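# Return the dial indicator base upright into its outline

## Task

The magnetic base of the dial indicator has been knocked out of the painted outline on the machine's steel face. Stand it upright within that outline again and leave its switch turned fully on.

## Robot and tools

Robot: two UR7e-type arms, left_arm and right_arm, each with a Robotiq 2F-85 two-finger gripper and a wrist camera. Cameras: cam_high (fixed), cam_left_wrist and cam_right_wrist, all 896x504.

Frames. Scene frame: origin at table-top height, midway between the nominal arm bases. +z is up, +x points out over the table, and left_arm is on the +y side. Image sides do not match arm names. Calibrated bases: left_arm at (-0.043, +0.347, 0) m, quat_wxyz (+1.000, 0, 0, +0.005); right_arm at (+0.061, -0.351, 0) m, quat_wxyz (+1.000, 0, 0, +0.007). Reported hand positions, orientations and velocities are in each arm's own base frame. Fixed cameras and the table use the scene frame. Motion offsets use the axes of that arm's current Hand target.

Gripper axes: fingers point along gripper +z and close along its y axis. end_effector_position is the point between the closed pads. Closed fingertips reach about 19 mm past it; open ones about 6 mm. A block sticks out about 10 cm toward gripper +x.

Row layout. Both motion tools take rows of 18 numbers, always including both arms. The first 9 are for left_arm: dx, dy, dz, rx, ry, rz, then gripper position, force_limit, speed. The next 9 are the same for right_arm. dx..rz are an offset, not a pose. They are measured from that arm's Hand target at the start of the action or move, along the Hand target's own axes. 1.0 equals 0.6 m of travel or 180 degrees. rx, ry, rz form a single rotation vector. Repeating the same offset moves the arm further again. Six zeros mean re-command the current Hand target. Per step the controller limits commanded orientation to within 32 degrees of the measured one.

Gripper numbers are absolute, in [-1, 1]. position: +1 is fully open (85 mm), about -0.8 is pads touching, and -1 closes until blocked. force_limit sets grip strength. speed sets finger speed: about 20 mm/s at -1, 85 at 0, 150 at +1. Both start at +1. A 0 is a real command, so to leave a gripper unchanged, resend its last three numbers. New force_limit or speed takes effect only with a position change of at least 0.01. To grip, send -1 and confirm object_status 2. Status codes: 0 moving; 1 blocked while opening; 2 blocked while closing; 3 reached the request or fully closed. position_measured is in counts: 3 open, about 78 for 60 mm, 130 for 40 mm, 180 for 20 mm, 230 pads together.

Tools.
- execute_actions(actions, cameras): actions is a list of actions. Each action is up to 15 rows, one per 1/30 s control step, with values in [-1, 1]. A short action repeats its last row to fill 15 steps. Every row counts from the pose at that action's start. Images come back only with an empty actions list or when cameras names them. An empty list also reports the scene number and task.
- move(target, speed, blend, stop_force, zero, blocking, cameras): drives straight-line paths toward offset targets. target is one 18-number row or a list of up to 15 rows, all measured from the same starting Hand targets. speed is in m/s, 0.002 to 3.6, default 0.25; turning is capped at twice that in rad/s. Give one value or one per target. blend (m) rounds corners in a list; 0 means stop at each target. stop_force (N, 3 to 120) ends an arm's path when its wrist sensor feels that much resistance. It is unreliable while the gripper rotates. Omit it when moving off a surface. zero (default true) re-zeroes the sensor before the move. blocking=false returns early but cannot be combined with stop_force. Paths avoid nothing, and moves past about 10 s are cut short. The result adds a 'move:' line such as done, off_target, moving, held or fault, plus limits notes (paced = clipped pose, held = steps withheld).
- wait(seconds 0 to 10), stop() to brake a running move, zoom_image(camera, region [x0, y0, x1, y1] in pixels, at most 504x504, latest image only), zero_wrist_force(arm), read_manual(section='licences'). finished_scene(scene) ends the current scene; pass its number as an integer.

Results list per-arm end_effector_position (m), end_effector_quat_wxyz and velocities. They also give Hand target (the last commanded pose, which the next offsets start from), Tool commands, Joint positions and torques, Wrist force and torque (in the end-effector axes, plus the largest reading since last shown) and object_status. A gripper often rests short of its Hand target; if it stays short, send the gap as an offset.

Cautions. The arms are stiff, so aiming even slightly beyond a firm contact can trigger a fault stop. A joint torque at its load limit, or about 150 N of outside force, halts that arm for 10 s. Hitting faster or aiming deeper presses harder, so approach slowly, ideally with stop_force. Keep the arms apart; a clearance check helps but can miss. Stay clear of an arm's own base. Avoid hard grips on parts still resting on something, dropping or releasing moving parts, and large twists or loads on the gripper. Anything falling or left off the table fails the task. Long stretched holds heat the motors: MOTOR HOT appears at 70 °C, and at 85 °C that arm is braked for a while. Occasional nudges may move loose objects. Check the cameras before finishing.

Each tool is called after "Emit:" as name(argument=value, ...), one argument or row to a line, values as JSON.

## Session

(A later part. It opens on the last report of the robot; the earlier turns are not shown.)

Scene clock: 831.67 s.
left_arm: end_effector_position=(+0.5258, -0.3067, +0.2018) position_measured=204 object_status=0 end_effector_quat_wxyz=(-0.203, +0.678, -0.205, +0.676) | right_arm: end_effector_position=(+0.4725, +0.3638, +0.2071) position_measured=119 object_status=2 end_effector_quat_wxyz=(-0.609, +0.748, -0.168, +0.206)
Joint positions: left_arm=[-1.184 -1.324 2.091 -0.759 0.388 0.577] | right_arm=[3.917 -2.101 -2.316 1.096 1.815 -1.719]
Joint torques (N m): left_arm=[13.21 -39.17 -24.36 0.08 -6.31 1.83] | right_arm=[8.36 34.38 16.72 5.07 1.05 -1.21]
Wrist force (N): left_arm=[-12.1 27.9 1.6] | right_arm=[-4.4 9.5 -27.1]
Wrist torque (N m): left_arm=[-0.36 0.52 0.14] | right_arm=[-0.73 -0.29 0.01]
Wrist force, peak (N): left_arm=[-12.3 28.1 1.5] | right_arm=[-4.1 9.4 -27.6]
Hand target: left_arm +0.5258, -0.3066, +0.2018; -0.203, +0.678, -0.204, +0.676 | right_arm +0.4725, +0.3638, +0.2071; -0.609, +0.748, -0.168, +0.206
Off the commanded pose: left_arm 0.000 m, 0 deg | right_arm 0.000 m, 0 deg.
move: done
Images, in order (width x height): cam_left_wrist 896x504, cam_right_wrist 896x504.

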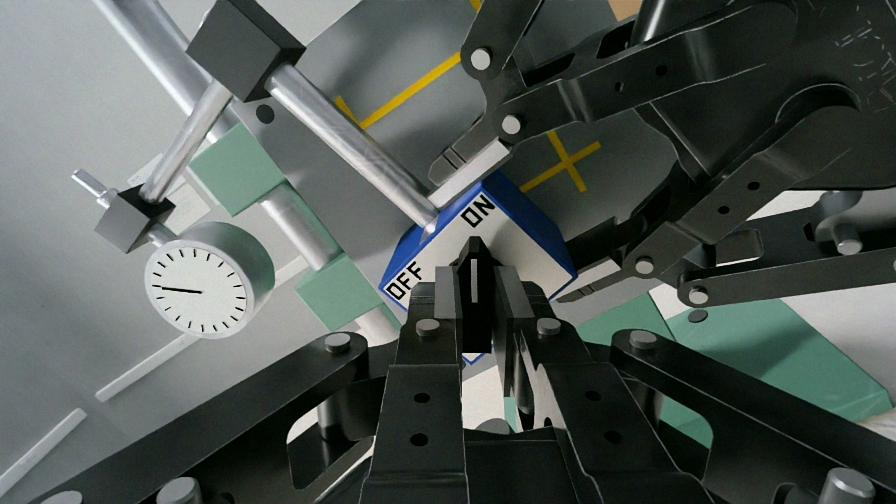

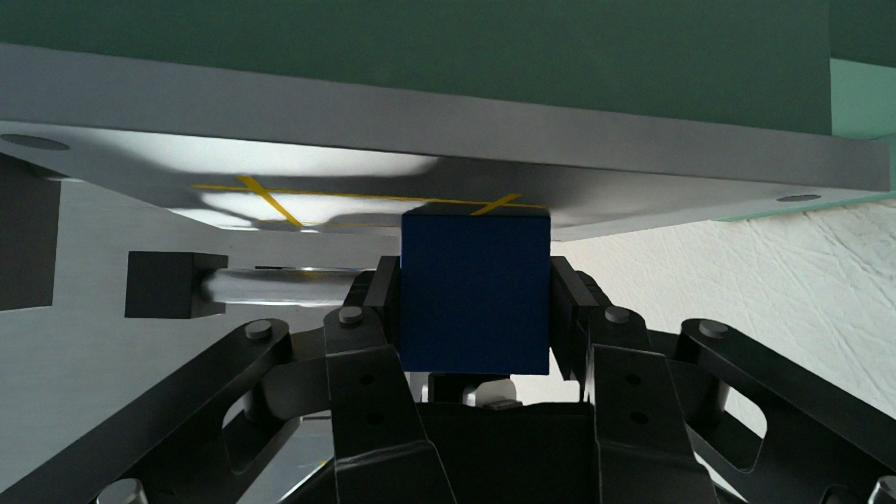

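Emit:
move(
  target=[0,0.0017,0,0,0,0,-1,-1,-1,0,0,0,0,0,0,-1,-0.6,-1],
  speed=0.05,
)

Scene clock: 842.20 s.
left_arm: end_effector_position=(+0.5258, -0.3074, +0.2013) position_measured=204 object_status=2 end_effector_quat_wxyz=(-0.203, +0.678, -0.204, +0.676) | right_arm: end_effector_position=(+0.4725, +0.3638, +0.2071) position_measured=119 object_status=2 end_effector_quat_wxyz=(-0.609, +0.748, -0.168, +0.206)
Joint positions: left_arm=[-1.185 -1.322 2.09 -0.76 0.387 0.577] | right_arm=[3.917 -2.101 -2.316 1.096 1.815 -1.719]
Joint torques (N m): left_arm=[-11.41 -9.55 -23.95 -2.14 1.78 0.75] | right_arm=[8.5 33.78 15.74 5.19 1.08 -1.13]
Wrist force (N): left_arm=[2.4 -10.5 -14.1] | right_arm=[-4.1 9.6 -27.1]
Wrist torque (N m): left_arm=[0.23 0.44 0.11] | right_arm=[-0.74 -0.33 0.01]
Wrist force, peak (N): left_arm=[-11.8 30.3 1.8] | right_arm=[-4.3 9.7 -27.4]
Hand target: left_arm +0.5258, -0.3075, +0.2013; -0.203, +0.678, -0.204, +0.676 | right_arm +0.4725, +0.3638, +0.2071; -0.609, +0.748, -0.168, +0.206
Off the commanded pose: left_arm 0.000 m, 0 deg | right_arm 0.000 m, 0 deg.
move: done

Emit:
move(
  target=[0,-0.0006,0,0,0,-0.0833,-1,-1,-1,0,0,0,0,0,0,-1,-0.6,-1],
  speed=0.2,
  cameras=["cam_left_wrist"],
)

Scene clock: 851.87 s.
left_arm: end_effector_position=(+0.5258, -0.3072, +0.2015) position_measured=204 object_status=2 end_effector_quat_wxyz=(-0.113, +0.699, -0.114, +0.697) | right_arm: end_effector_position=(+0.4725, +0.3638, +0.2071) position_measured=119 object_status=2 end_effector_quat_wxyz=(-0.609, +0.748, -0.168, +0.206)
Joint positions: left_arm=[-1.184 -1.323 2.091 -0.759 0.387 0.315] | right_arm=[3.917 -2.101 -2.316 1.096 1.815 -1.719]
Joint torques (N m): left_arm=[11.33 -37.52 -25.57 0.23 1.04 -2.44] | right_arm=[7.7 33.48 16.98 4.98 1.27 -1.06]
Wrist force (N): left_arm=[-4.6 2.2 3.0] | right_arm=[-4.2 9.6 -27.0]
Wrist torque (N m): left_arm=[0.00 0.25 0.50] | right_arm=[-0.74 -0.33 0.02]
Wrist force, peak (N): left_arm=[3.9 -15.2 -13.3] | right_arm=[-4.4 9.6 -27.5]
Hand target: left_arm +0.5258, -0.3072, +0.2015; -0.113, +0.699, -0.114, +0.697 | right_arm +0.4725, +0.3638, +0.2071; -0.609, +0.748, -0.168, +0.206
Off the commanded pose: left_arm 0.000 m, 0 deg | right_arm 0.000 m, 0 deg.
move: done
Images, in order (width x height): cam_left_wrist 896x504.

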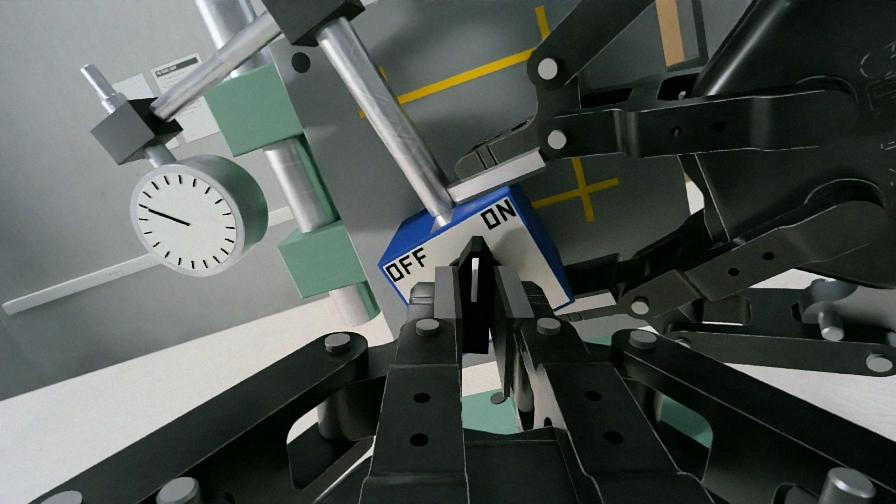

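Emit:
move(
  target=[0,0,0,0,0,-0.1944,-1,-1,-1,0,0,0,0,0,0,-1,-0.6,-1],
  speed=0.3,
)

Scene clock: 861.27 s.
left_arm: end_effector_position=(+0.5258, -0.3072, +0.2015) position_measured=204 object_status=2 end_effector_quat_wxyz=(+0.101, +0.701, +0.101, +0.699) | right_arm: end_effector_position=(+0.4725, +0.3638, +0.2071) position_measured=119 object_status=2 end_effector_quat_wxyz=(-0.609, +0.748, -0.168, +0.206)
Joint positions: left_arm=[-1.184 -1.323 2.091 -0.76 0.387 -0.295] | right_arm=[3.917 -2.101 -2.316 1.096 1.815 -1.719]
Joint torques (N m): left_arm=[-5.98 -30.29 -23.84 0.79 1.92 -2.79] | right_arm=[6.64 32.69 16.98 5.01 1.2 -0.94]
Wrist force (N): left_arm=[0.0 1.0 1.9] | right_arm=[-4.3 9.6 -27.3]
Wrist torque (N m): left_arm=[0.10 0.09 0.30] | right_arm=[-0.73 -0.31 0.01]
Wrist force, peak (N): left_arm=[-8.6 1.1 -1.4] | right_arm=[-4.4 9.8 -27.4]
Hand target: left_arm +0.5258, -0.3072, +0.2015; +0.101, +0.701, +0.101, +0.699 | right_arm +0.4725, +0.3638, +0.2071; -0.609, +0.748, -0.168, +0.206
Off the commanded pose: left_arm 0.000 m, 0 deg | right_arm 0.000 m, 0 deg.
move: done

Emit:
move(
  target=[0,0,0,0,0,-0.2194,-1,-1,-1,0,0,0,0,0,0,-1,-0.6,-1],
  speed=0.3,
  cameras=["all"],
)

Scene clock: 868.40 s.
left_arm: end_effector_position=(+0.5258, -0.3072, +0.2015) position_measured=204 object_status=2 end_effector_quat_wxyz=(+0.332, +0.626, +0.332, +0.623) | right_arm: end_effector_position=(+0.4725, +0.3638, +0.2071) position_measured=119 object_status=2 end_effector_quat_wxyz=(-0.609, +0.748, -0.168, +0.206)
Joint positions: left_arm=[-1.184 -1.323 2.091 -0.76 0.387 -0.985] | right_arm=[3.917 -2.101 -2.316 1.096 1.815 -1.719]
Joint torques (N m): left_arm=[-1.82 -37.08 -27.85 -0.36 2.91 -2.22] | right_arm=[7.83 32.3 16 5.03 1.07 -1.11]
Wrist force (N): left_arm=[3.2 -2.7 -3.1] | right_arm=[-6.6 8.4 -9.7]
Wrist torque (N m): left_arm=[0.34 0.05 0.25] | right_arm=[-0.78 -0.28 -0.13]
Wrist force, peak (N): left_arm=[-5.9 -0.7 -1.6] | right_arm=[-4.4 9.7 -27.3]
Hand target: left_arm +0.5258, -0.3072, +0.2015; +0.332, +0.626, +0.332, +0.623 | right_arm +0.4725, +0.3638, +0.2071; -0.609, +0.748, -0.168, +0.206
Off the commanded pose: left_arm 0.000 m, 0 deg | right_arm 0.000 m, 0 deg.
move: done

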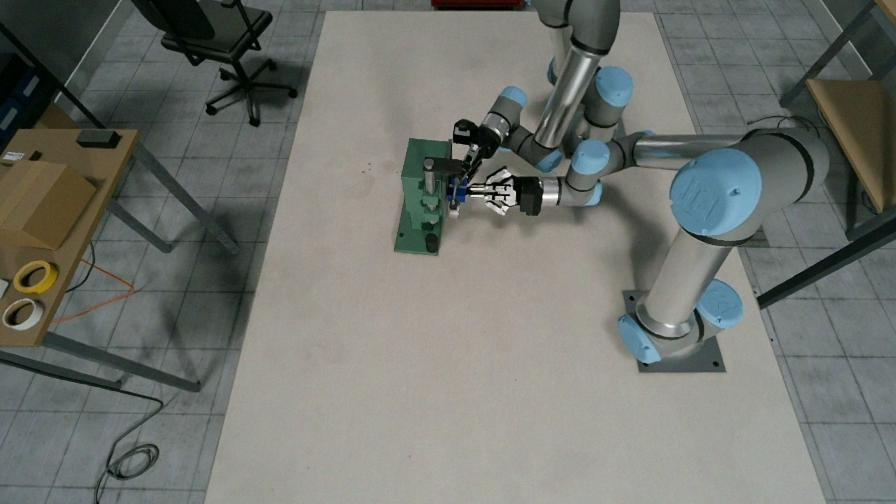

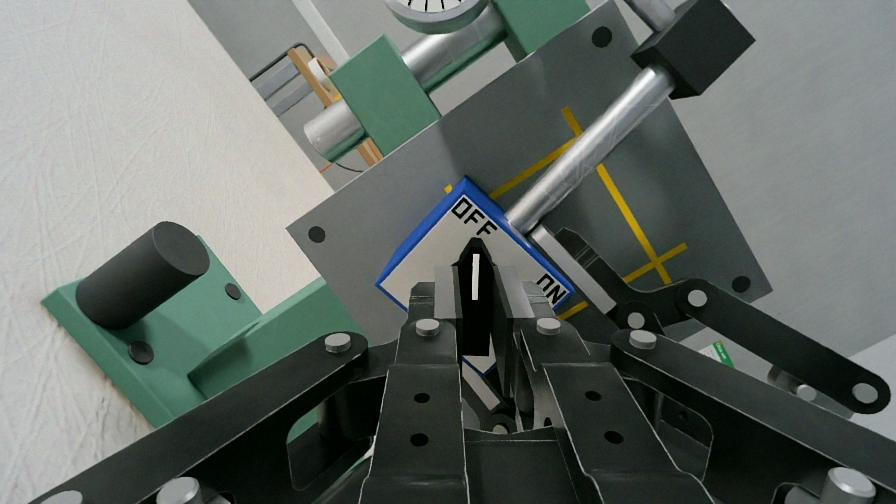

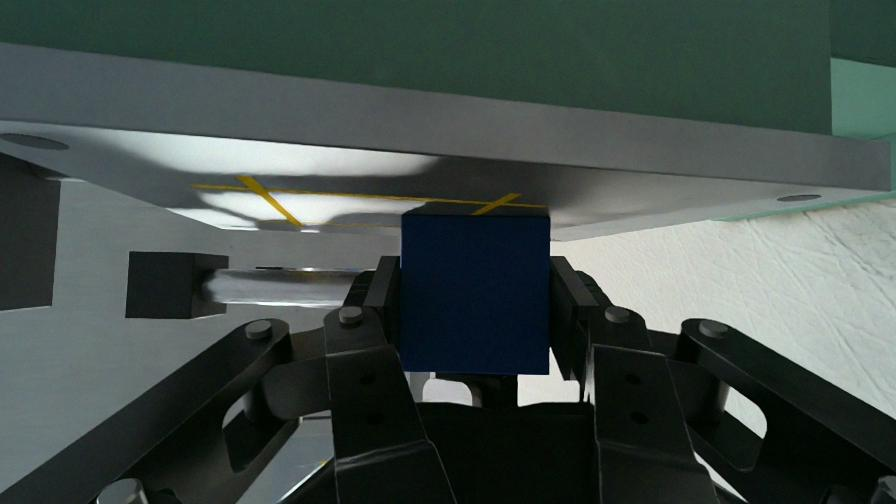

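Emit:
move(
  target=[
    [0,0,0,0,0,0,-0.3,-1,0,0,0,0,0,0,0,-1,-0.6,-1],
    [0,0,-0.1,0,0,0,-0.3,-1,0,0,0,0,0,0,0,-1,-0.6,-1],
  ],
  speed=0.15,
  cameras=["cam_left_wrist"],
)

Emit:
zoom_image(
  camera="cam_left_wrist",
  region=[300, 60, 700, 330],
)

Scene clock: 940.73 s.
left_arm: end_effector_position=(+0.4659, -0.3071, +0.2017) position_measured=167 object_status=3 end_effector_quat_wxyz=(+0.332, +0.626, +0.332, +0.623) | right_arm: end_effector_position=(+0.4725, +0.3638, +0.2071) position_measured=119 object_status=2 end_effector_quat_wxyz=(-0.609, +0.748, -0.168, +0.206)
Joint positions: left_arm=[-1.34 -1.4 2.191 -0.777 0.231 -0.991] | right_arm=[3.917 -2.101 -2.316 1.096 1.815 -1.719]
Joint torques (N m): left_arm=[-10.28 -33.94 -8.18 -1.83 -1.4 1.52] | right_arm=[6.25 31.25 16.75 4.92 1 -0.95]
Wrist force (N): left_arm=[-0.2 1.5 2.4] | right_arm=[-6.9 9.2 -2.4]
Wrist torque (N m): left_arm=[0.38 0.07 -0.14] | right_arm=[-0.49 -0.25 -0.23]
Wrist force, peak (N): left_arm=[3.3 -3.4 -3.2] | right_arm=[-6.8 8.5 -9.8]
Hand target: left_arm +0.4658, -0.3071, +0.2017; +0.332, +0.626, +0.332, +0.623 | right_arm +0.4725, +0.3638, +0.2071; -0.609, +0.748, -0.168, +0.206
Off the commanded pose: left_arm 0.000 m, 0 deg | right_arm 0.000 m, 0 deg.
move: done
Images, in order (width x height): cam_left_wrist 896x504.

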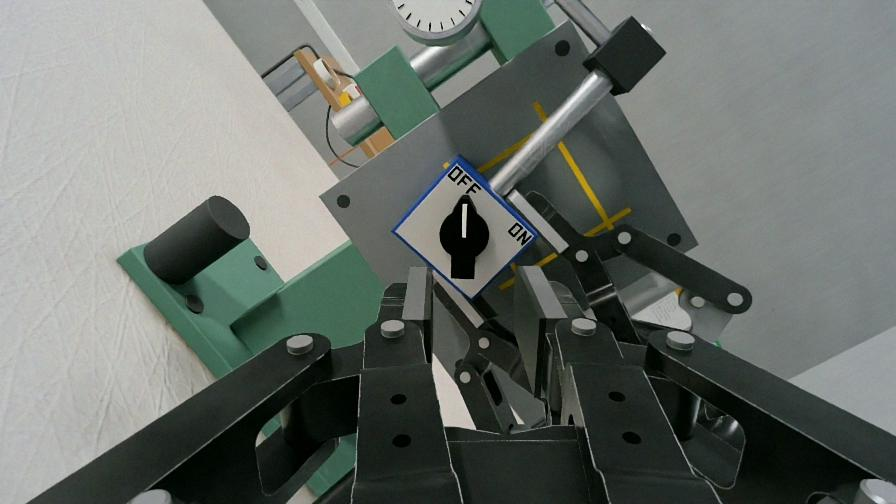

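Scaled by 1.260.

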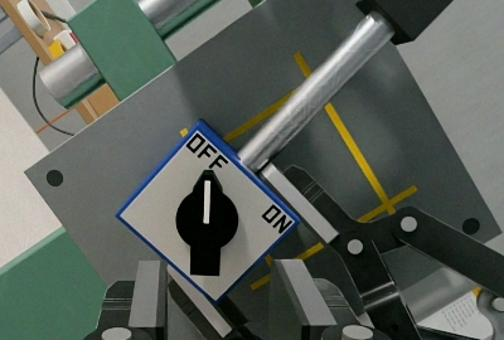

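Emit:
move(
  target=[0.0275,0.0418,-0.083,0,0,0.315,-0.3,-1,0,-0.0061,-0.0002,-0.0027,0,0,0,-1,-0.6,-1],
  speed=0.3,
  cameras=["cam_left_wrist","cam_right_wrist"],
)

Scene clock: 1018.27 s.
left_arm: end_effector_position=(+0.4161, -0.3075, +0.2319) position_measured=167 object_status=3 end_effector_quat_wxyz=(-0.004, +0.710, -0.005, +0.705) | right_arm: end_effector_position=(+0.4686, +0.3643, +0.2071) position_measured=119 object_status=2 end_effector_quat_wxyz=(-0.609, +0.748, -0.168, +0.206)
Joint positions: left_arm=[-1.489 -1.503 2.206 -0.617 0.083 -0.073] | right_arm=[3.926 -2.098 -2.326 1.102 1.806 -1.718]
Joint torques (N m): left_arm=[-10.68 -30.55 -9.02 -1.25 1.5 1.46] | right_arm=[11.78 44.21 6.95 7.47 -2.62 1.89]
Wrist force (N): left_arm=[-1.9 1.8 1.5] | right_arm=[-0.6 10.1 1.4]
Wrist torque (N m): left_arm=[0.20 0.26 0.00] | right_arm=[-0.43 -0.27 -0.35]
Wrist force, peak (N): left_arm=[-1.9 2.1 1.5] | right_arm=[-7.0 9.6 -2.6]
Hand target: left_arm +0.4161, -0.3075, +0.2318; -0.004, +0.708, -0.005, +0.706 | right_arm +0.4686, +0.3643, +0.2071; -0.609, +0.748, -0.168, +0.206
Off the commanded pose: left_arm 0.000 m, 0 deg | right_arm 0.000 m, 0 deg.
move: done
Images, in order (width x height): cam_left_wrist 896x504, cam_right_wrist 896x504.

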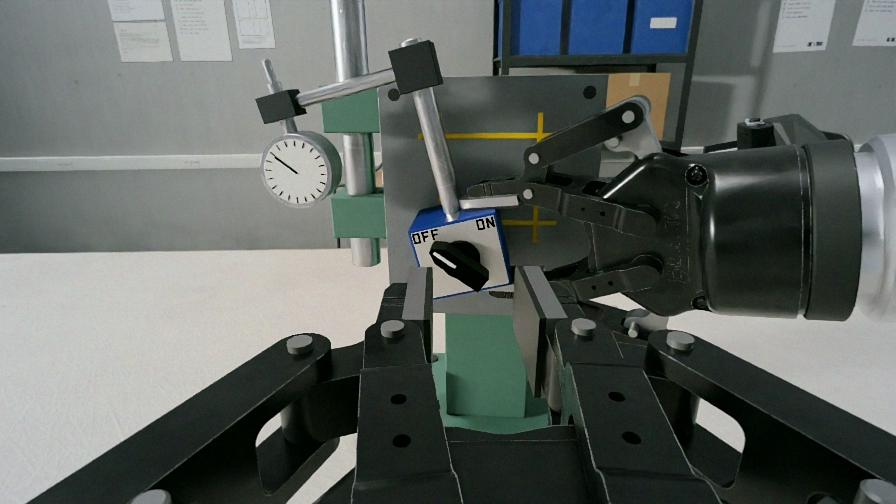

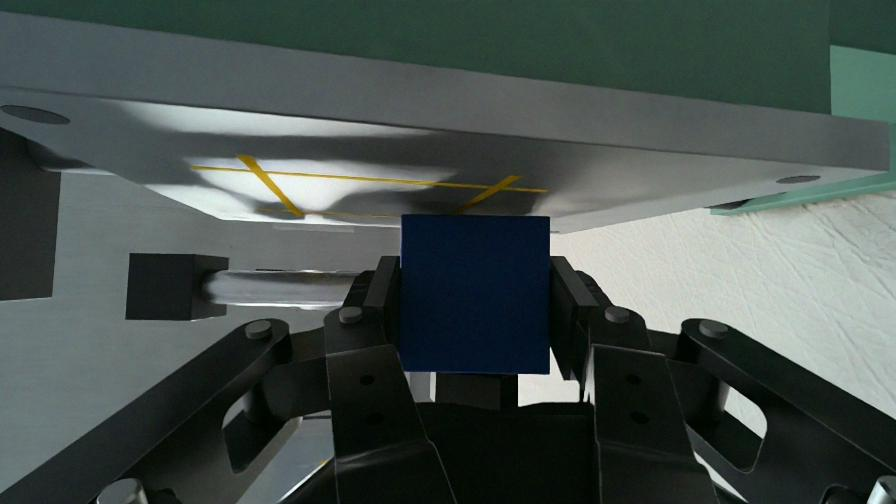

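Emit:
move(
  target=[0,0,0,0,0,0,-0.3,-1,0,0.0130,-0.0227,-0.0290,0.0595,0.0015,0.0259,-1,-0.6,-1],
  speed=0.08,
  cameras=["all"],
)

Emit:
zoom_image(
  camera="cam_left_wrist",
  region=[240, 0, 640, 320],
)

Emit:
zoom_image(
  camera="cam_high",
  region=[390, 120, 530, 260],
)

Scene clock: 1049.60 s.
left_arm: end_effector_position=(+0.4161, -0.3075, +0.2319) position_measured=167 object_status=3 end_effector_quat_wxyz=(-0.004, +0.710, -0.005, +0.705) | right_arm: end_effector_position=(+0.4664, +0.3486, +0.2243) position_measured=119 object_status=2 end_effector_quat_wxyz=(+0.683, -0.680, +0.180, -0.197)
Joint positions: left_arm=[-1.489 -1.503 2.206 -0.617 0.083 -0.073] | right_arm=[3.889 -2.204 -2.298 1.372 1.854 -1.59]
Joint torques (N m): left_arm=[-6.73 -30.33 -9.5 -1.26 1.3 1.78] | right_arm=[-13.54 27.56 18.12 7.15 3.05 1.77]
Wrist force (N): left_arm=[-1.8 2.0 1.6] | right_arm=[0.3 10.2 -0.6]
Wrist torque (N m): left_arm=[0.22 0.25 0.00] | right_arm=[-0.40 -0.31 -0.34]
Wrist force, peak (N): left_arm=[-1.9 2.2 1.9] | right_arm=[-0.3 11.0 1.6]
Hand target: left_arm +0.4161, -0.3075, +0.2319; -0.004, +0.710, -0.005, +0.705 | right_arm +0.4664, +0.3485, +0.2243; +0.683, -0.680, +0.180, -0.197
Off the commanded pose: left_arm 0.000 m, 0 deg | right_arm 0.000 m, 0 deg.
move: done

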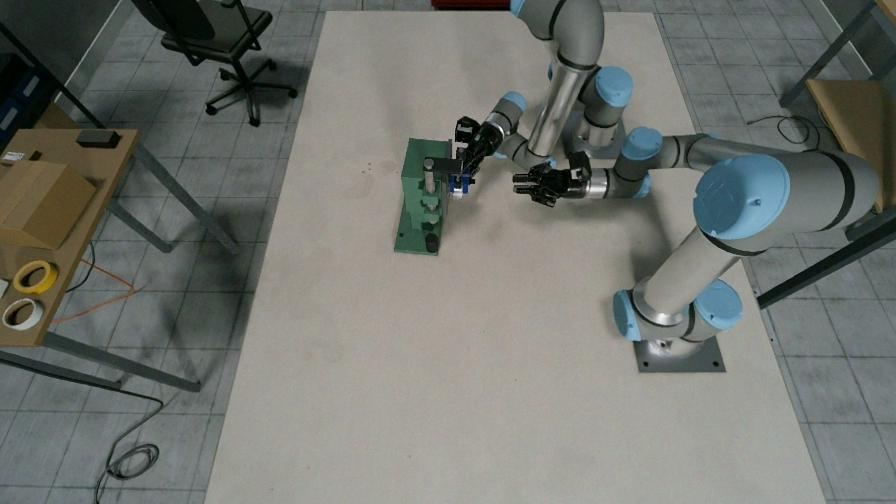

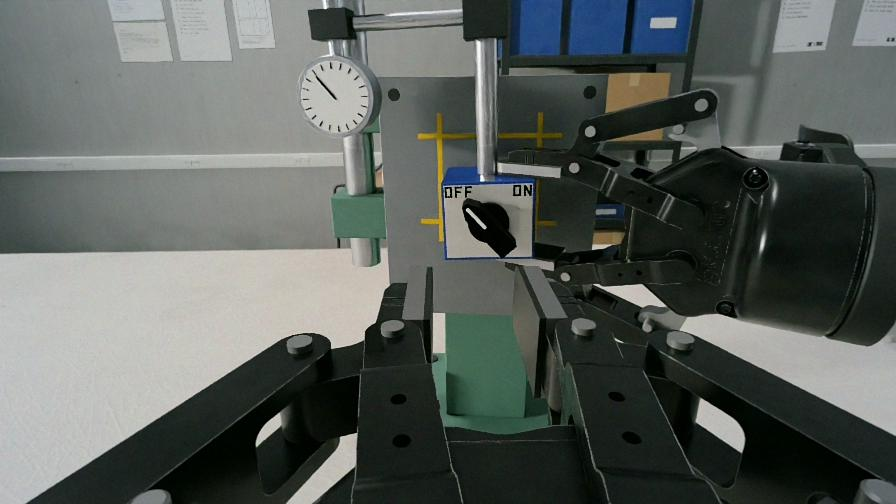

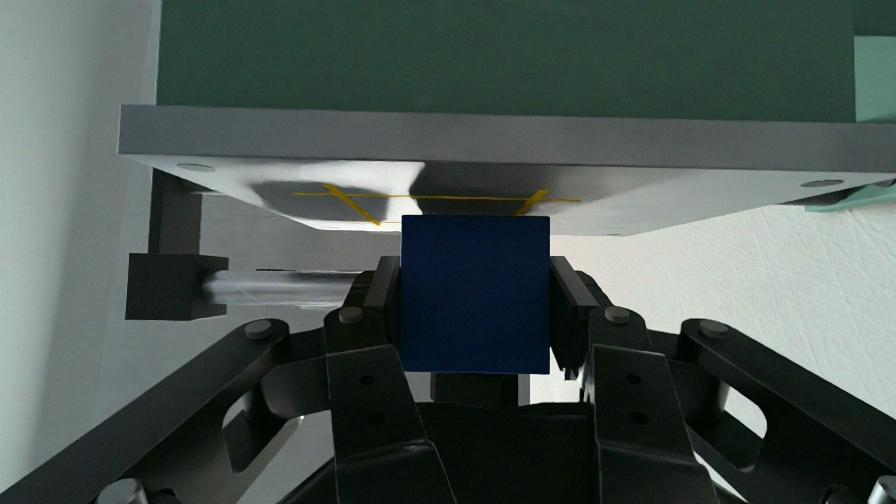

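Scaled by 1.260.

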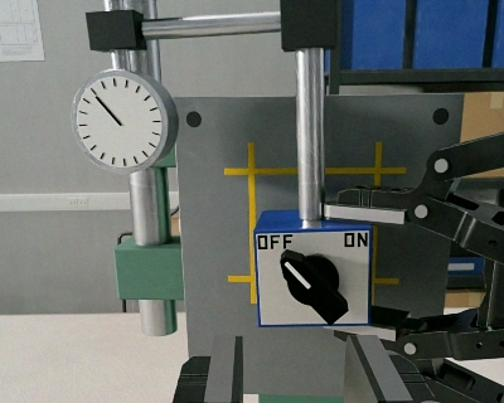

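Scaled by 3.600.

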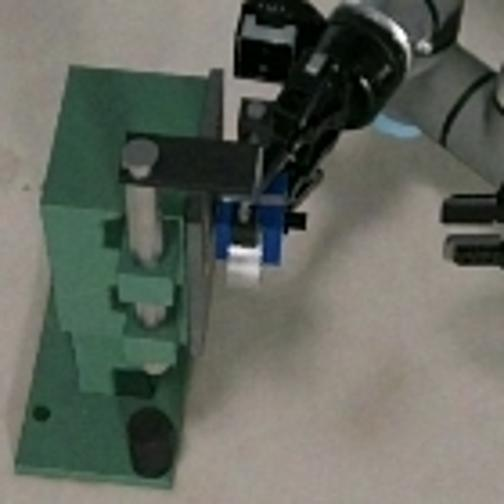

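Emit:
move(
  target=[0,0,0,0,0,0,-0.3,-1,0,0.0003,-0.0125,0.0001,0.0066,0.0002,0.003,-1,-0.6,-1],
  speed=0.04,
)

Emit:
move(
  target=[0,0,0,0,0,0,-0.3,-1,0,0.0001,-0.0070,0.0001,0,0,0,-1,-0.6,-1],
  speed=0.01,
  stop_force=12,
  cameras=["cam_left_wrist","cam_right_wrist"],
)

Emit:
zoom_image(
  camera="cam_left_wrist",
  region=[400, 100, 580, 270],
)

Scene clock: 1138.07 s.
left_arm: end_effector_position=(+0.4161, -0.3075, +0.2319) position_measured=167 object_status=3 end_effector_quat_wxyz=(-0.004, +0.710, -0.005, +0.705) | right_arm: end_effector_position=(+0.4664, +0.3485, +0.2317) position_measured=119 object_status=2 end_effector_quat_wxyz=(+0.691, -0.672, +0.181, -0.196)
Joint positions: left_arm=[-1.489 -1.503 2.206 -0.617 0.083 -0.073] | right_arm=[3.889 -2.199 -2.293 1.383 1.854 -1.574]
Joint torques (N m): left_arm=[-3.84 -30.84 -8.34 -1.07 1.33 1.47] | right_arm=[10.56 46.07 18.28 6.62 -2.91 1.65]
Wrist force (N): left_arm=[-1.5 2.4 1.3] | right_arm=[0.7 10.4 -1.3]
Wrist torque (N m): left_arm=[0.29 0.21 0.00] | right_arm=[-0.37 -0.35 -0.34]
Wrist force, peak (N): left_arm=[-2.0 2.3 1.7] | right_arm=[0.4 10.8 -0.8]
Hand target: left_arm +0.4161, -0.3075, +0.2319; -0.004, +0.710, -0.005, +0.705 | right_arm +0.4664, +0.3485, +0.2318; +0.691, -0.672, +0.181, -0.196
Off the commanded pose: left_arm 0.000 m, 0 deg | right_arm 0.000 m, 0 deg.
move: done

Scene clock: 1139.30 s.
left_arm: end_effector_position=(+0.4161, -0.3075, +0.2319) position_measured=167 object_status=3 end_effector_quat_wxyz=(-0.004, +0.710, -0.005, +0.705) | right_arm: end_effector_position=(+0.4663, +0.3485, +0.2360) position_measured=119 object_status=2 end_effector_quat_wxyz=(+0.691, -0.672, +0.181, -0.196)
Joint positions: left_arm=[-1.489 -1.503 2.206 -0.617 0.083 -0.073] | right_arm=[3.889 -2.186 -2.294 1.372 1.854 -1.574]
Joint torques (N m): left_arm=[-2.56 -30.32 -10.41 -1.2 1.52 1.47] | right_arm=[-1.76 45.64 4.83 2.26 1.46 1.46]
Wrist force (N): left_arm=[-1.8 2.1 1.3] | right_arm=[0.8 10.3 -1.2]
Wrist torque (N m): left_arm=[0.24 0.25 0.00] | right_arm=[-0.39 -0.38 -0.34]
Wrist force, peak (N): left_arm=[-2.1 2.1 1.7] | right_arm=[0.5 10.5 -1.2]
Hand target: left_arm +0.4161, -0.3075, +0.2319; -0.004, +0.710, -0.005, +0.705 | right_arm +0.4663, +0.3484, +0.2360; +0.691, -0.672, +0.181, -0.196
Off the commanded pose: left_arm 0.000 m, 0 deg | right_arm 0.000 m, 0 deg.
move: done
Images, in order (width x height): cam_left_wrist 896x504, cam_right_wrist 896x504.

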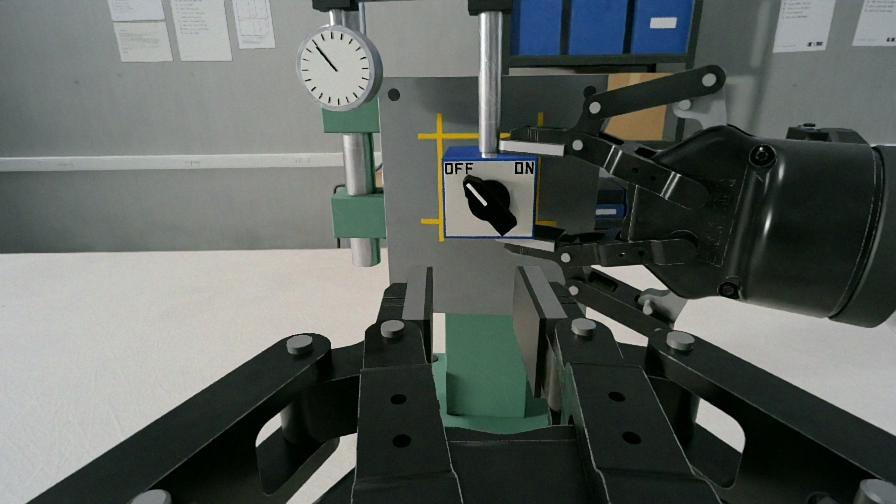

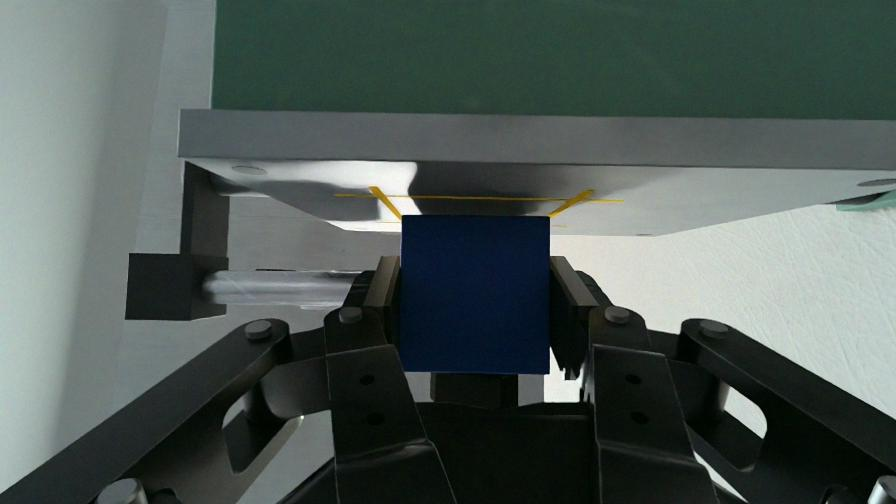

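Scaled by 2.800.

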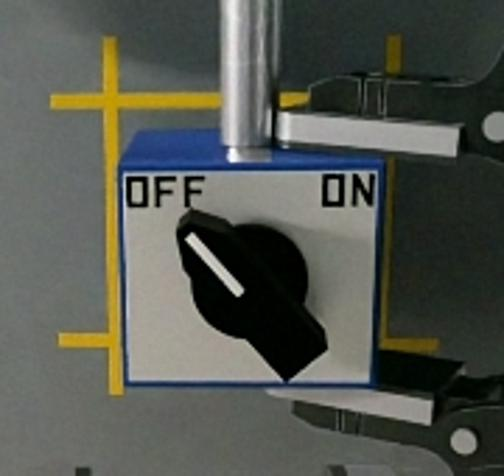

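Emit:
move(
  target=[0,0,0,0,0,0,-0.3,-1,0,0.0121,0.0003,0.0055,0,0,0,-1,-0.6,-1],
  speed=0.01,
  stop_force=12,
)

Emit:
move(
  target=[0.007,0.0247,0.08,0,0,-0.2467,-0.3,-1,0,0,0,0,0,0,0,-1,-0.6,-1],
  speed=0.25,
  cameras=["cam_left_wrist","cam_right_wrist"],
)

Emit:
zoom_image(
  camera="cam_left_wrist",
  region=[370, 130, 570, 310],
)

Scene clock: 1181.13 s.
left_arm: end_effector_position=(+0.4161, -0.3075, +0.2319) position_measured=167 object_status=3 end_effector_quat_wxyz=(-0.004, +0.710, -0.005, +0.705) | right_arm: end_effector_position=(+0.4707, +0.3480, +0.2360) position_measured=119 object_status=2 end_effector_quat_wxyz=(+0.691, -0.672, +0.181, -0.196)
Joint positions: left_arm=[-1.489 -1.503 2.206 -0.617 0.083 -0.073] | right_arm=[3.879 -2.189 -2.283 1.364 1.864 -1.574]
Joint torques (N m): left_arm=[2.34 -30.21 -8.19 -1.29 1.26 1.3] | right_arm=[5.77 45.3 6.5 5.95 -4.26 -1.47]
Wrist force (N): left_arm=[-1.9 2.3 1.5] | right_arm=[-10.1 10.3 -4.2]
Wrist torque (N m): left_arm=[0.27 0.26 0.01] | right_arm=[-0.43 -0.42 -0.11]
Wrist force, peak (N): left_arm=[-2.0 2.3 1.7] | right_arm=[-20.1 8.6 -17.0]
Hand target: left_arm +0.4161, -0.3075, +0.2319; -0.004, +0.710, -0.005, +0.705 | right_arm +0.4707, +0.3480, +0.2360; +0.691, -0.672, +0.181, -0.196 (not the last commanded pose)
Off the commanded pose: left_arm 0.000 m, 0 deg | right_arm 0.004 m, 0 deg.
move: contact (right_arm)

Scene clock: 1183.43 s.
left_arm: end_effector_position=(+0.4641, -0.3224, +0.2356) position_measured=167 object_status=3 end_effector_quat_wxyz=(+0.262, +0.659, +0.264, +0.654) | right_arm: end_effector_position=(+0.4707, +0.3480, +0.2360) position_measured=119 object_status=2 end_effector_quat_wxyz=(+0.691, -0.672, +0.181, -0.196)
Joint positions: left_arm=[-1.355 -1.435 2.115 -0.648 0.216 -0.793] | right_arm=[3.879 -2.189 -2.283 1.364 1.864 -1.574]
Joint torques (N m): left_arm=[12.06 -11.62 -24.8 1.05 1.67 -2.28] | right_arm=[5.65 45.07 8.09 6.02 -1.43 -1.66]
Wrist force (N): left_arm=[-0.7 1.4 2.2] | right_arm=[-9.7 10.4 -4.2]
Wrist torque (N m): left_arm=[0.33 0.13 0.06] | right_arm=[-0.45 -0.45 -0.11]
Wrist force, peak (N): left_arm=[-1.5 2.1 1.8] | right_arm=[-9.9 10.5 -4.2]
Hand target: left_arm +0.4641, -0.3224, +0.2356; +0.262, +0.659, +0.264, +0.654 | right_arm +0.4707, +0.3480, +0.2360; +0.691, -0.672, +0.181, -0.196
Off the commanded pose: left_arm 0.000 m, 0 deg | right_arm 0.000 m, 0 deg.
move: done
Images, in order (width x height): cam_left_wrist 896x504, cam_right_wrist 896x504.

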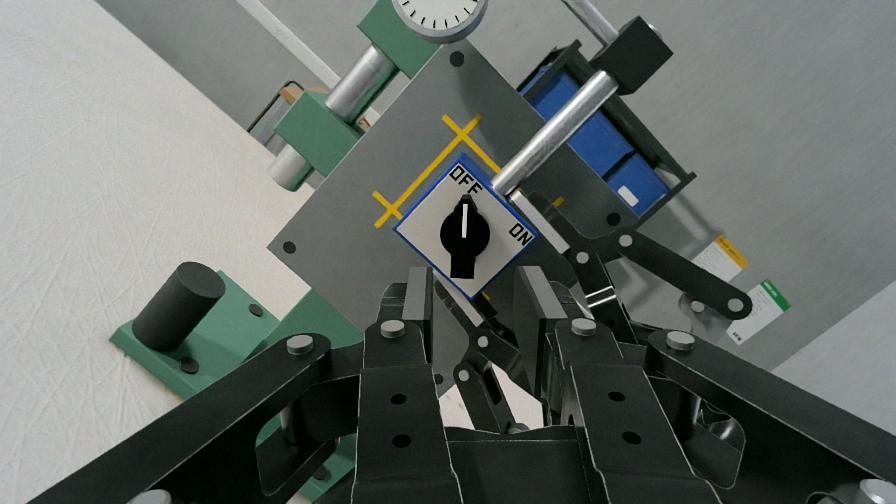

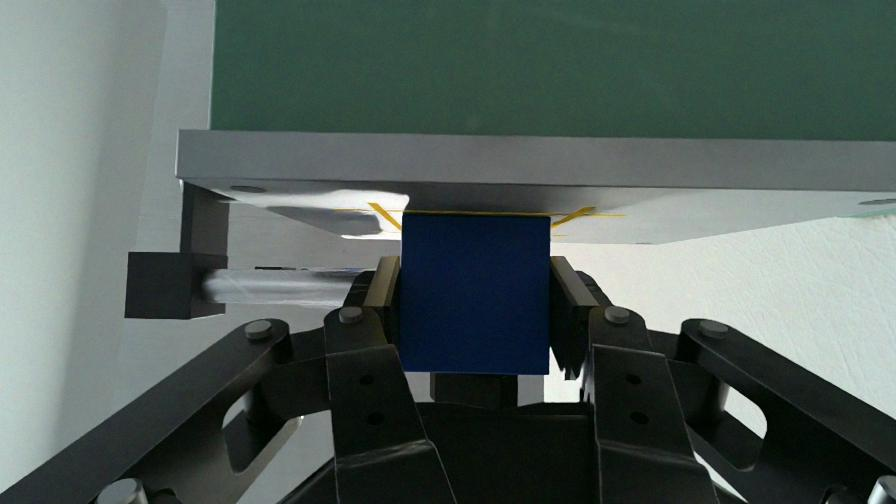

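Scaled by 2.520.

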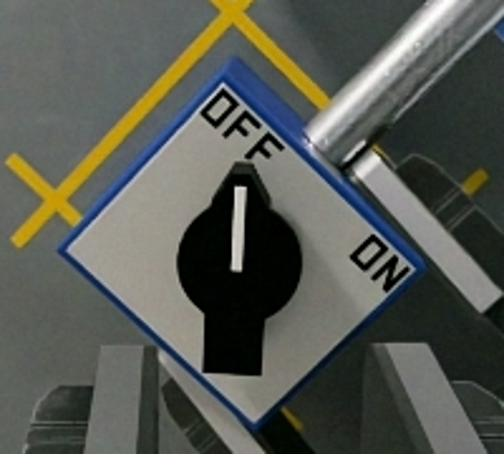

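Emit:
move(
  target=[
    [0,0,0.0998,0,0,0.006,-0.3,-1,0,0,0,0,0,0,0,-1,-0.6,-1],
    [0,0,0.0998,0,0,0.006,-1,-1,-1,0,0,0,0,0,0,-1,-0.6,-1],
  ],
  speed=0.1,
  cameras=["cam_left_wrist","cam_right_wrist"],
)

Scene clock: 1200.53 s.
left_arm: end_effector_position=(+0.5240, -0.3224, +0.2351) position_measured=205 object_status=0 end_effector_quat_wxyz=(+0.256, +0.661, +0.258, +0.656) | right_arm: end_effector_position=(+0.4707, +0.3480, +0.2360) position_measured=119 object_status=2 end_effector_quat_wxyz=(+0.691, -0.672, +0.181, -0.196)
Joint positions: left_arm=[-1.203 -1.359 2.021 -0.643 0.368 -0.762] | right_arm=[3.879 -2.189 -2.283 1.364 1.864 -1.574]
Joint torques (N m): left_arm=[10.88 -15.87 -24.83 -0.2 1.55 0.55] | right_arm=[5.82 44.29 11.84 6.02 -1.4 -1.64]
Wrist force (N): left_arm=[-0.3 -0.3 -3.2] | right_arm=[-8.4 9.3 -4.3]
Wrist torque (N m): left_arm=[0.23 0.15 0.03] | right_arm=[-0.63 -0.44 0.00]
Wrist force, peak (N): left_arm=[-0.8 1.7 3.5] | right_arm=[-10.0 10.5 -4.3]
Hand target: left_arm +0.5240, -0.3224, +0.2352; +0.256, +0.661, +0.258, +0.656 | right_arm +0.4707, +0.3480, +0.2360; +0.691, -0.672, +0.181, -0.196
Off the commanded pose: left_arm 0.000 m, 0 deg | right_arm 0.000 m, 0 deg.
move: done
Images, in order (width x height): cam_left_wrist 896x504, cam_right_wrist 896x504.

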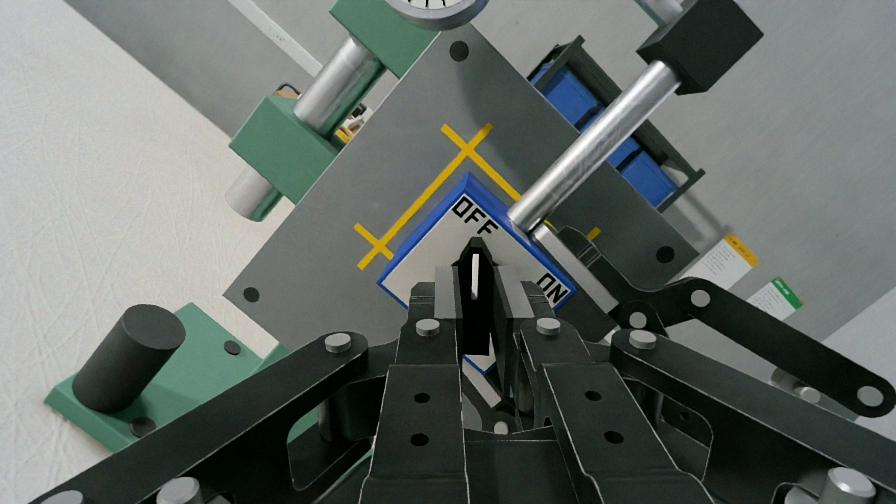

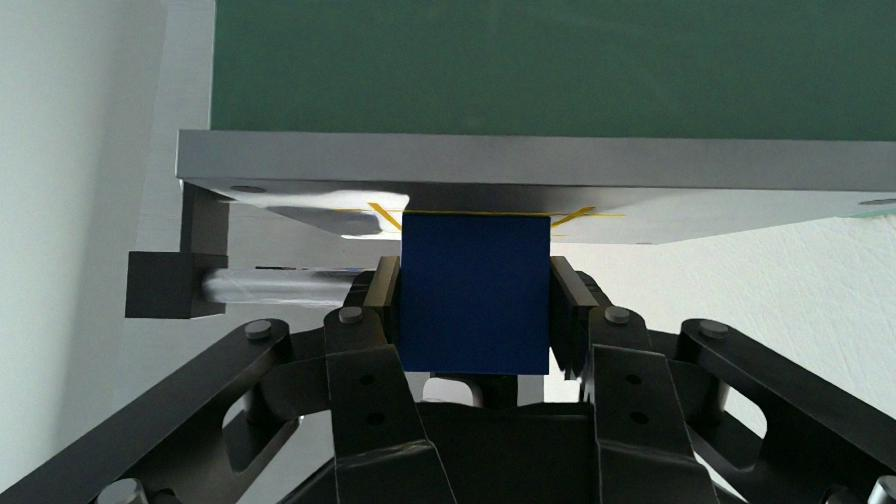

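Emit:
move(
  target=[0,0,0,0,0,0.25,-1,-1,-1,0,0,0,0,0,0,-1,-0.6,-1],
  speed=0.3,
)

Scene clock: 1212.70 s.
left_arm: end_effector_position=(+0.5239, -0.3224, +0.2351) position_measured=205 object_status=2 end_effector_quat_wxyz=(-0.015, +0.709, -0.015, +0.704) | right_arm: end_effector_position=(+0.4707, +0.3480, +0.2360) position_measured=119 object_status=2 end_effector_quat_wxyz=(+0.691, -0.672, +0.181, -0.196)
Joint positions: left_arm=[-1.203 -1.359 2.021 -0.643 0.368 0.023] | right_arm=[3.879 -2.189 -2.283 1.364 1.864 -1.574]
Joint torques (N m): left_arm=[5.9 -38.32 -12.79 -2.61 3.17 2.01] | right_arm=[5.86 35.76 16.55 4.42 -1.47 -1.53]
Wrist force (N): left_arm=[-4.9 -3.9 4.7] | right_arm=[-5.9 9.2 -4.9]
Wrist torque (N m): left_arm=[0.13 0.43 -0.36] | right_arm=[-0.22 -0.58 0.38]
Wrist force, peak (N): left_arm=[4.4 -5.3 -4.6] | right_arm=[-8.6 9.3 -4.6]
Hand target: left_arm +0.5240, -0.3224, +0.2352; -0.015, +0.709, -0.015, +0.704 | right_arm +0.4707, +0.3480, +0.2360; +0.691, -0.672, +0.181, -0.196
Off the commanded pose: left_arm 0.000 m, 0 deg | right_arm 0.000 m, 0 deg.
move: done

Emit:
move(
  target=[0,0,0,0,0,0.2522,-1,-1,-1,0,0,0,0,0,0,-1,-0.6,-1],
  speed=0.2,
  cameras=["cam_left_wrist","cam_right_wrist"],
)

Scene clock: 1224.70 s.
left_arm: end_effector_position=(+0.5240, -0.3224, +0.2351) position_measured=205 object_status=2 end_effector_quat_wxyz=(-0.285, +0.649, -0.288, +0.644) | right_arm: end_effector_position=(+0.4707, +0.3480, +0.2360) position_measured=119 object_status=2 end_effector_quat_wxyz=(+0.691, -0.672, +0.181, -0.196)
Joint positions: left_arm=[-1.203 -1.359 2.021 -0.643 0.368 0.816] | right_arm=[3.879 -2.189 -2.283 1.364 1.864 -1.574]
Joint torques (N m): left_arm=[-11.85 -32.74 -10.92 -2.08 4.49 1.85] | right_arm=[4.97 33.9 18.13 1.46 -1.62 -1.55]
Wrist force (N): left_arm=[-6.3 -9.5 3.2] | right_arm=[-5.9 9.1 -4.9]
Wrist torque (N m): left_arm=[0.27 0.45 -0.28] | right_arm=[-0.26 -0.57 0.38]
Wrist force, peak (N): left_arm=[-6.1 -14.4 -2.6] | right_arm=[-6.0 9.4 -5.1]
Hand target: left_arm +0.5240, -0.3224, +0.2352; -0.285, +0.649, -0.288, +0.644 | right_arm +0.4707, +0.3480, +0.2360; +0.691, -0.672, +0.181, -0.196
Off the commanded pose: left_arm 0.000 m, 0 deg | right_arm 0.000 m, 0 deg.
move: done
Images, in order (width x height): cam_left_wrist 896x504, cam_right_wrist 896x504.

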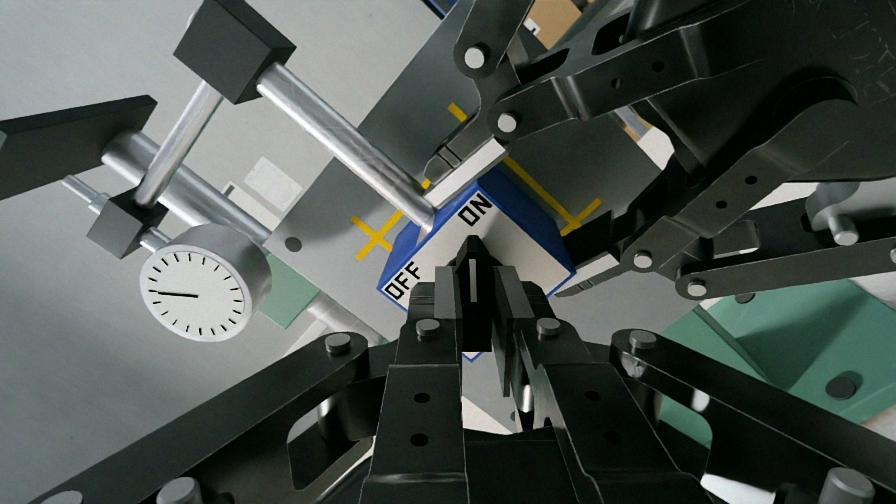

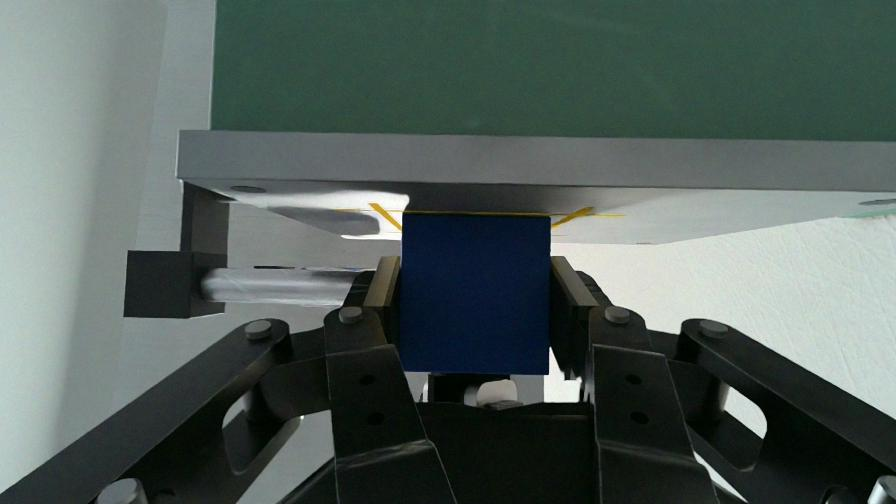

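Emit:
move(
  target=[0,0,0,0,0,0.02,-1,-1,-1,0,0,0,0,0,0,-1,-0.6,-1],
  speed=0.05,
)

Scene clock: 1235.40 s.
left_arm: end_effector_position=(+0.5240, -0.3224, +0.2352) position_measured=205 object_status=2 end_effector_quat_wxyz=(-0.305, +0.639, -0.308, +0.635) | right_arm: end_effector_position=(+0.4707, +0.3480, +0.2360) position_measured=119 object_status=2 end_effector_quat_wxyz=(+0.691, -0.672, +0.181, -0.196)
Joint positions: left_arm=[-1.203 -1.359 2.021 -0.643 0.368 0.879] | right_arm=[3.879 -2.189 -2.283 1.364 1.864 -1.574]
Joint torques (N m): left_arm=[-12.43 -27.21 -11.88 -1.6 3.89 2.7] | right_arm=[4.22 34.69 19.48 1.62 -1.65 -1.67]
Wrist force (N): left_arm=[-7.6 -10.7 -5.8] | right_arm=[-5.9 8.9 -5.0]
Wrist torque (N m): left_arm=[0.21 0.48 -0.98] | right_arm=[-0.29 -0.57 0.38]
Wrist force, peak (N): left_arm=[-9.9 -9.6 -6.5] | right_arm=[-6.1 9.3 -4.9]
Hand target: left_arm +0.5240, -0.3224, +0.2352; -0.305, +0.639, -0.308, +0.635 | right_arm +0.4707, +0.3480, +0.2360; +0.691, -0.672, +0.181, -0.196
Off the commanded pose: left_arm 0.000 m, 0 deg | right_arm 0.000 m, 0 deg.
move: done

Emit:
move(
  target=[
    [0,0,0,0,0,0,-0.3,-1,0,0,0,0,0,0,0,-1,-0.6,-1],
    [0,0,-0.1,0,0,0,-0.3,-1,0,0,0,0,0,0,0,-1,-0.6,-1],
  ],
  speed=0.15,
  cameras=["cam_left_wrist"],
)

Emit:
zoom_image(
  camera="cam_left_wrist",
  region=[370, 130, 570, 310],
)

Scene clock: 1246.03 s.
left_arm: end_effector_position=(+0.4640, -0.3224, +0.2356) position_measured=167 object_status=3 end_effector_quat_wxyz=(-0.305, +0.639, -0.308, +0.635) | right_arm: end_effector_position=(+0.4707, +0.3480, +0.2360) position_measured=119 object_status=2 end_effector_quat_wxyz=(+0.691, -0.672, +0.181, -0.196)
Joint positions: left_arm=[-1.355 -1.435 2.115 -0.647 0.216 0.865] | right_arm=[3.879 -2.189 -2.283 1.364 1.864 -1.574]
Joint torques (N m): left_arm=[-10.58 -34.59 -10.65 1.16 -1.63 -2.31] | right_arm=[4.88 35.08 18.31 1.78 -1.91 -1.56]
Wrist force (N): left_arm=[-1.4 3.4 2.2] | right_arm=[-5.9 9.0 -4.8]
Wrist torque (N m): left_arm=[0.27 0.33 0.47] | right_arm=[-0.26 -0.57 0.39]
Wrist force, peak (N): left_arm=[-7.2 -10.7 -6.0] | right_arm=[-6.0 9.3 -5.2]
Hand target: left_arm +0.4640, -0.3224, +0.2356; -0.305, +0.639, -0.308, +0.635 | right_arm +0.4707, +0.3480, +0.2360; +0.691, -0.672, +0.181, -0.196
Off the commanded pose: left_arm 0.000 m, 0 deg | right_arm 0.000 m, 0 deg.
move: done
Images, in order (width x height): cam_left_wrist 896x504.

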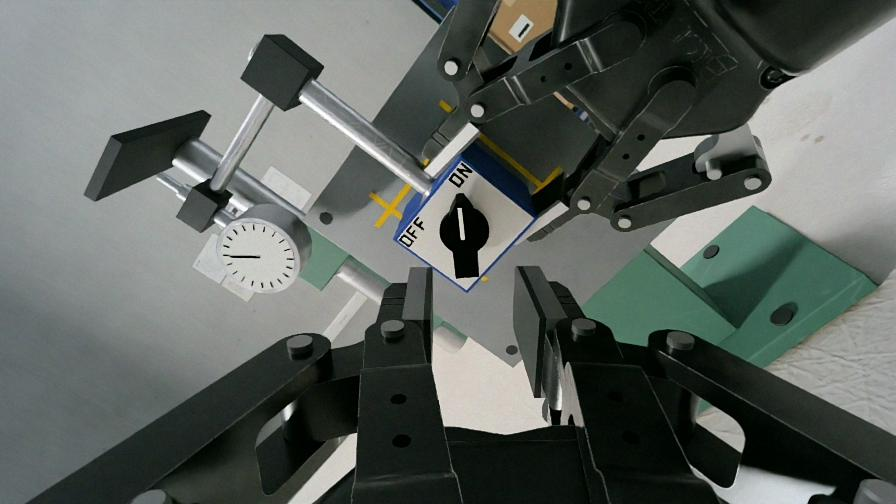

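Scaled by 2.520.

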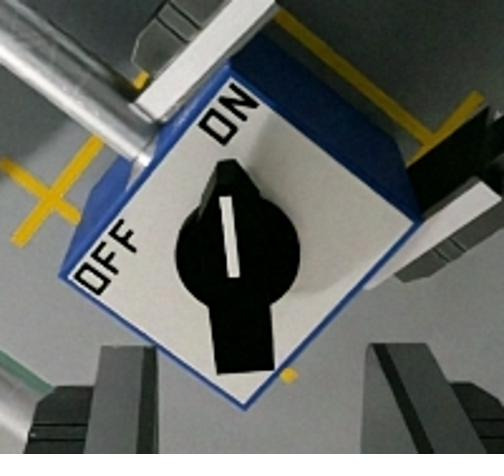

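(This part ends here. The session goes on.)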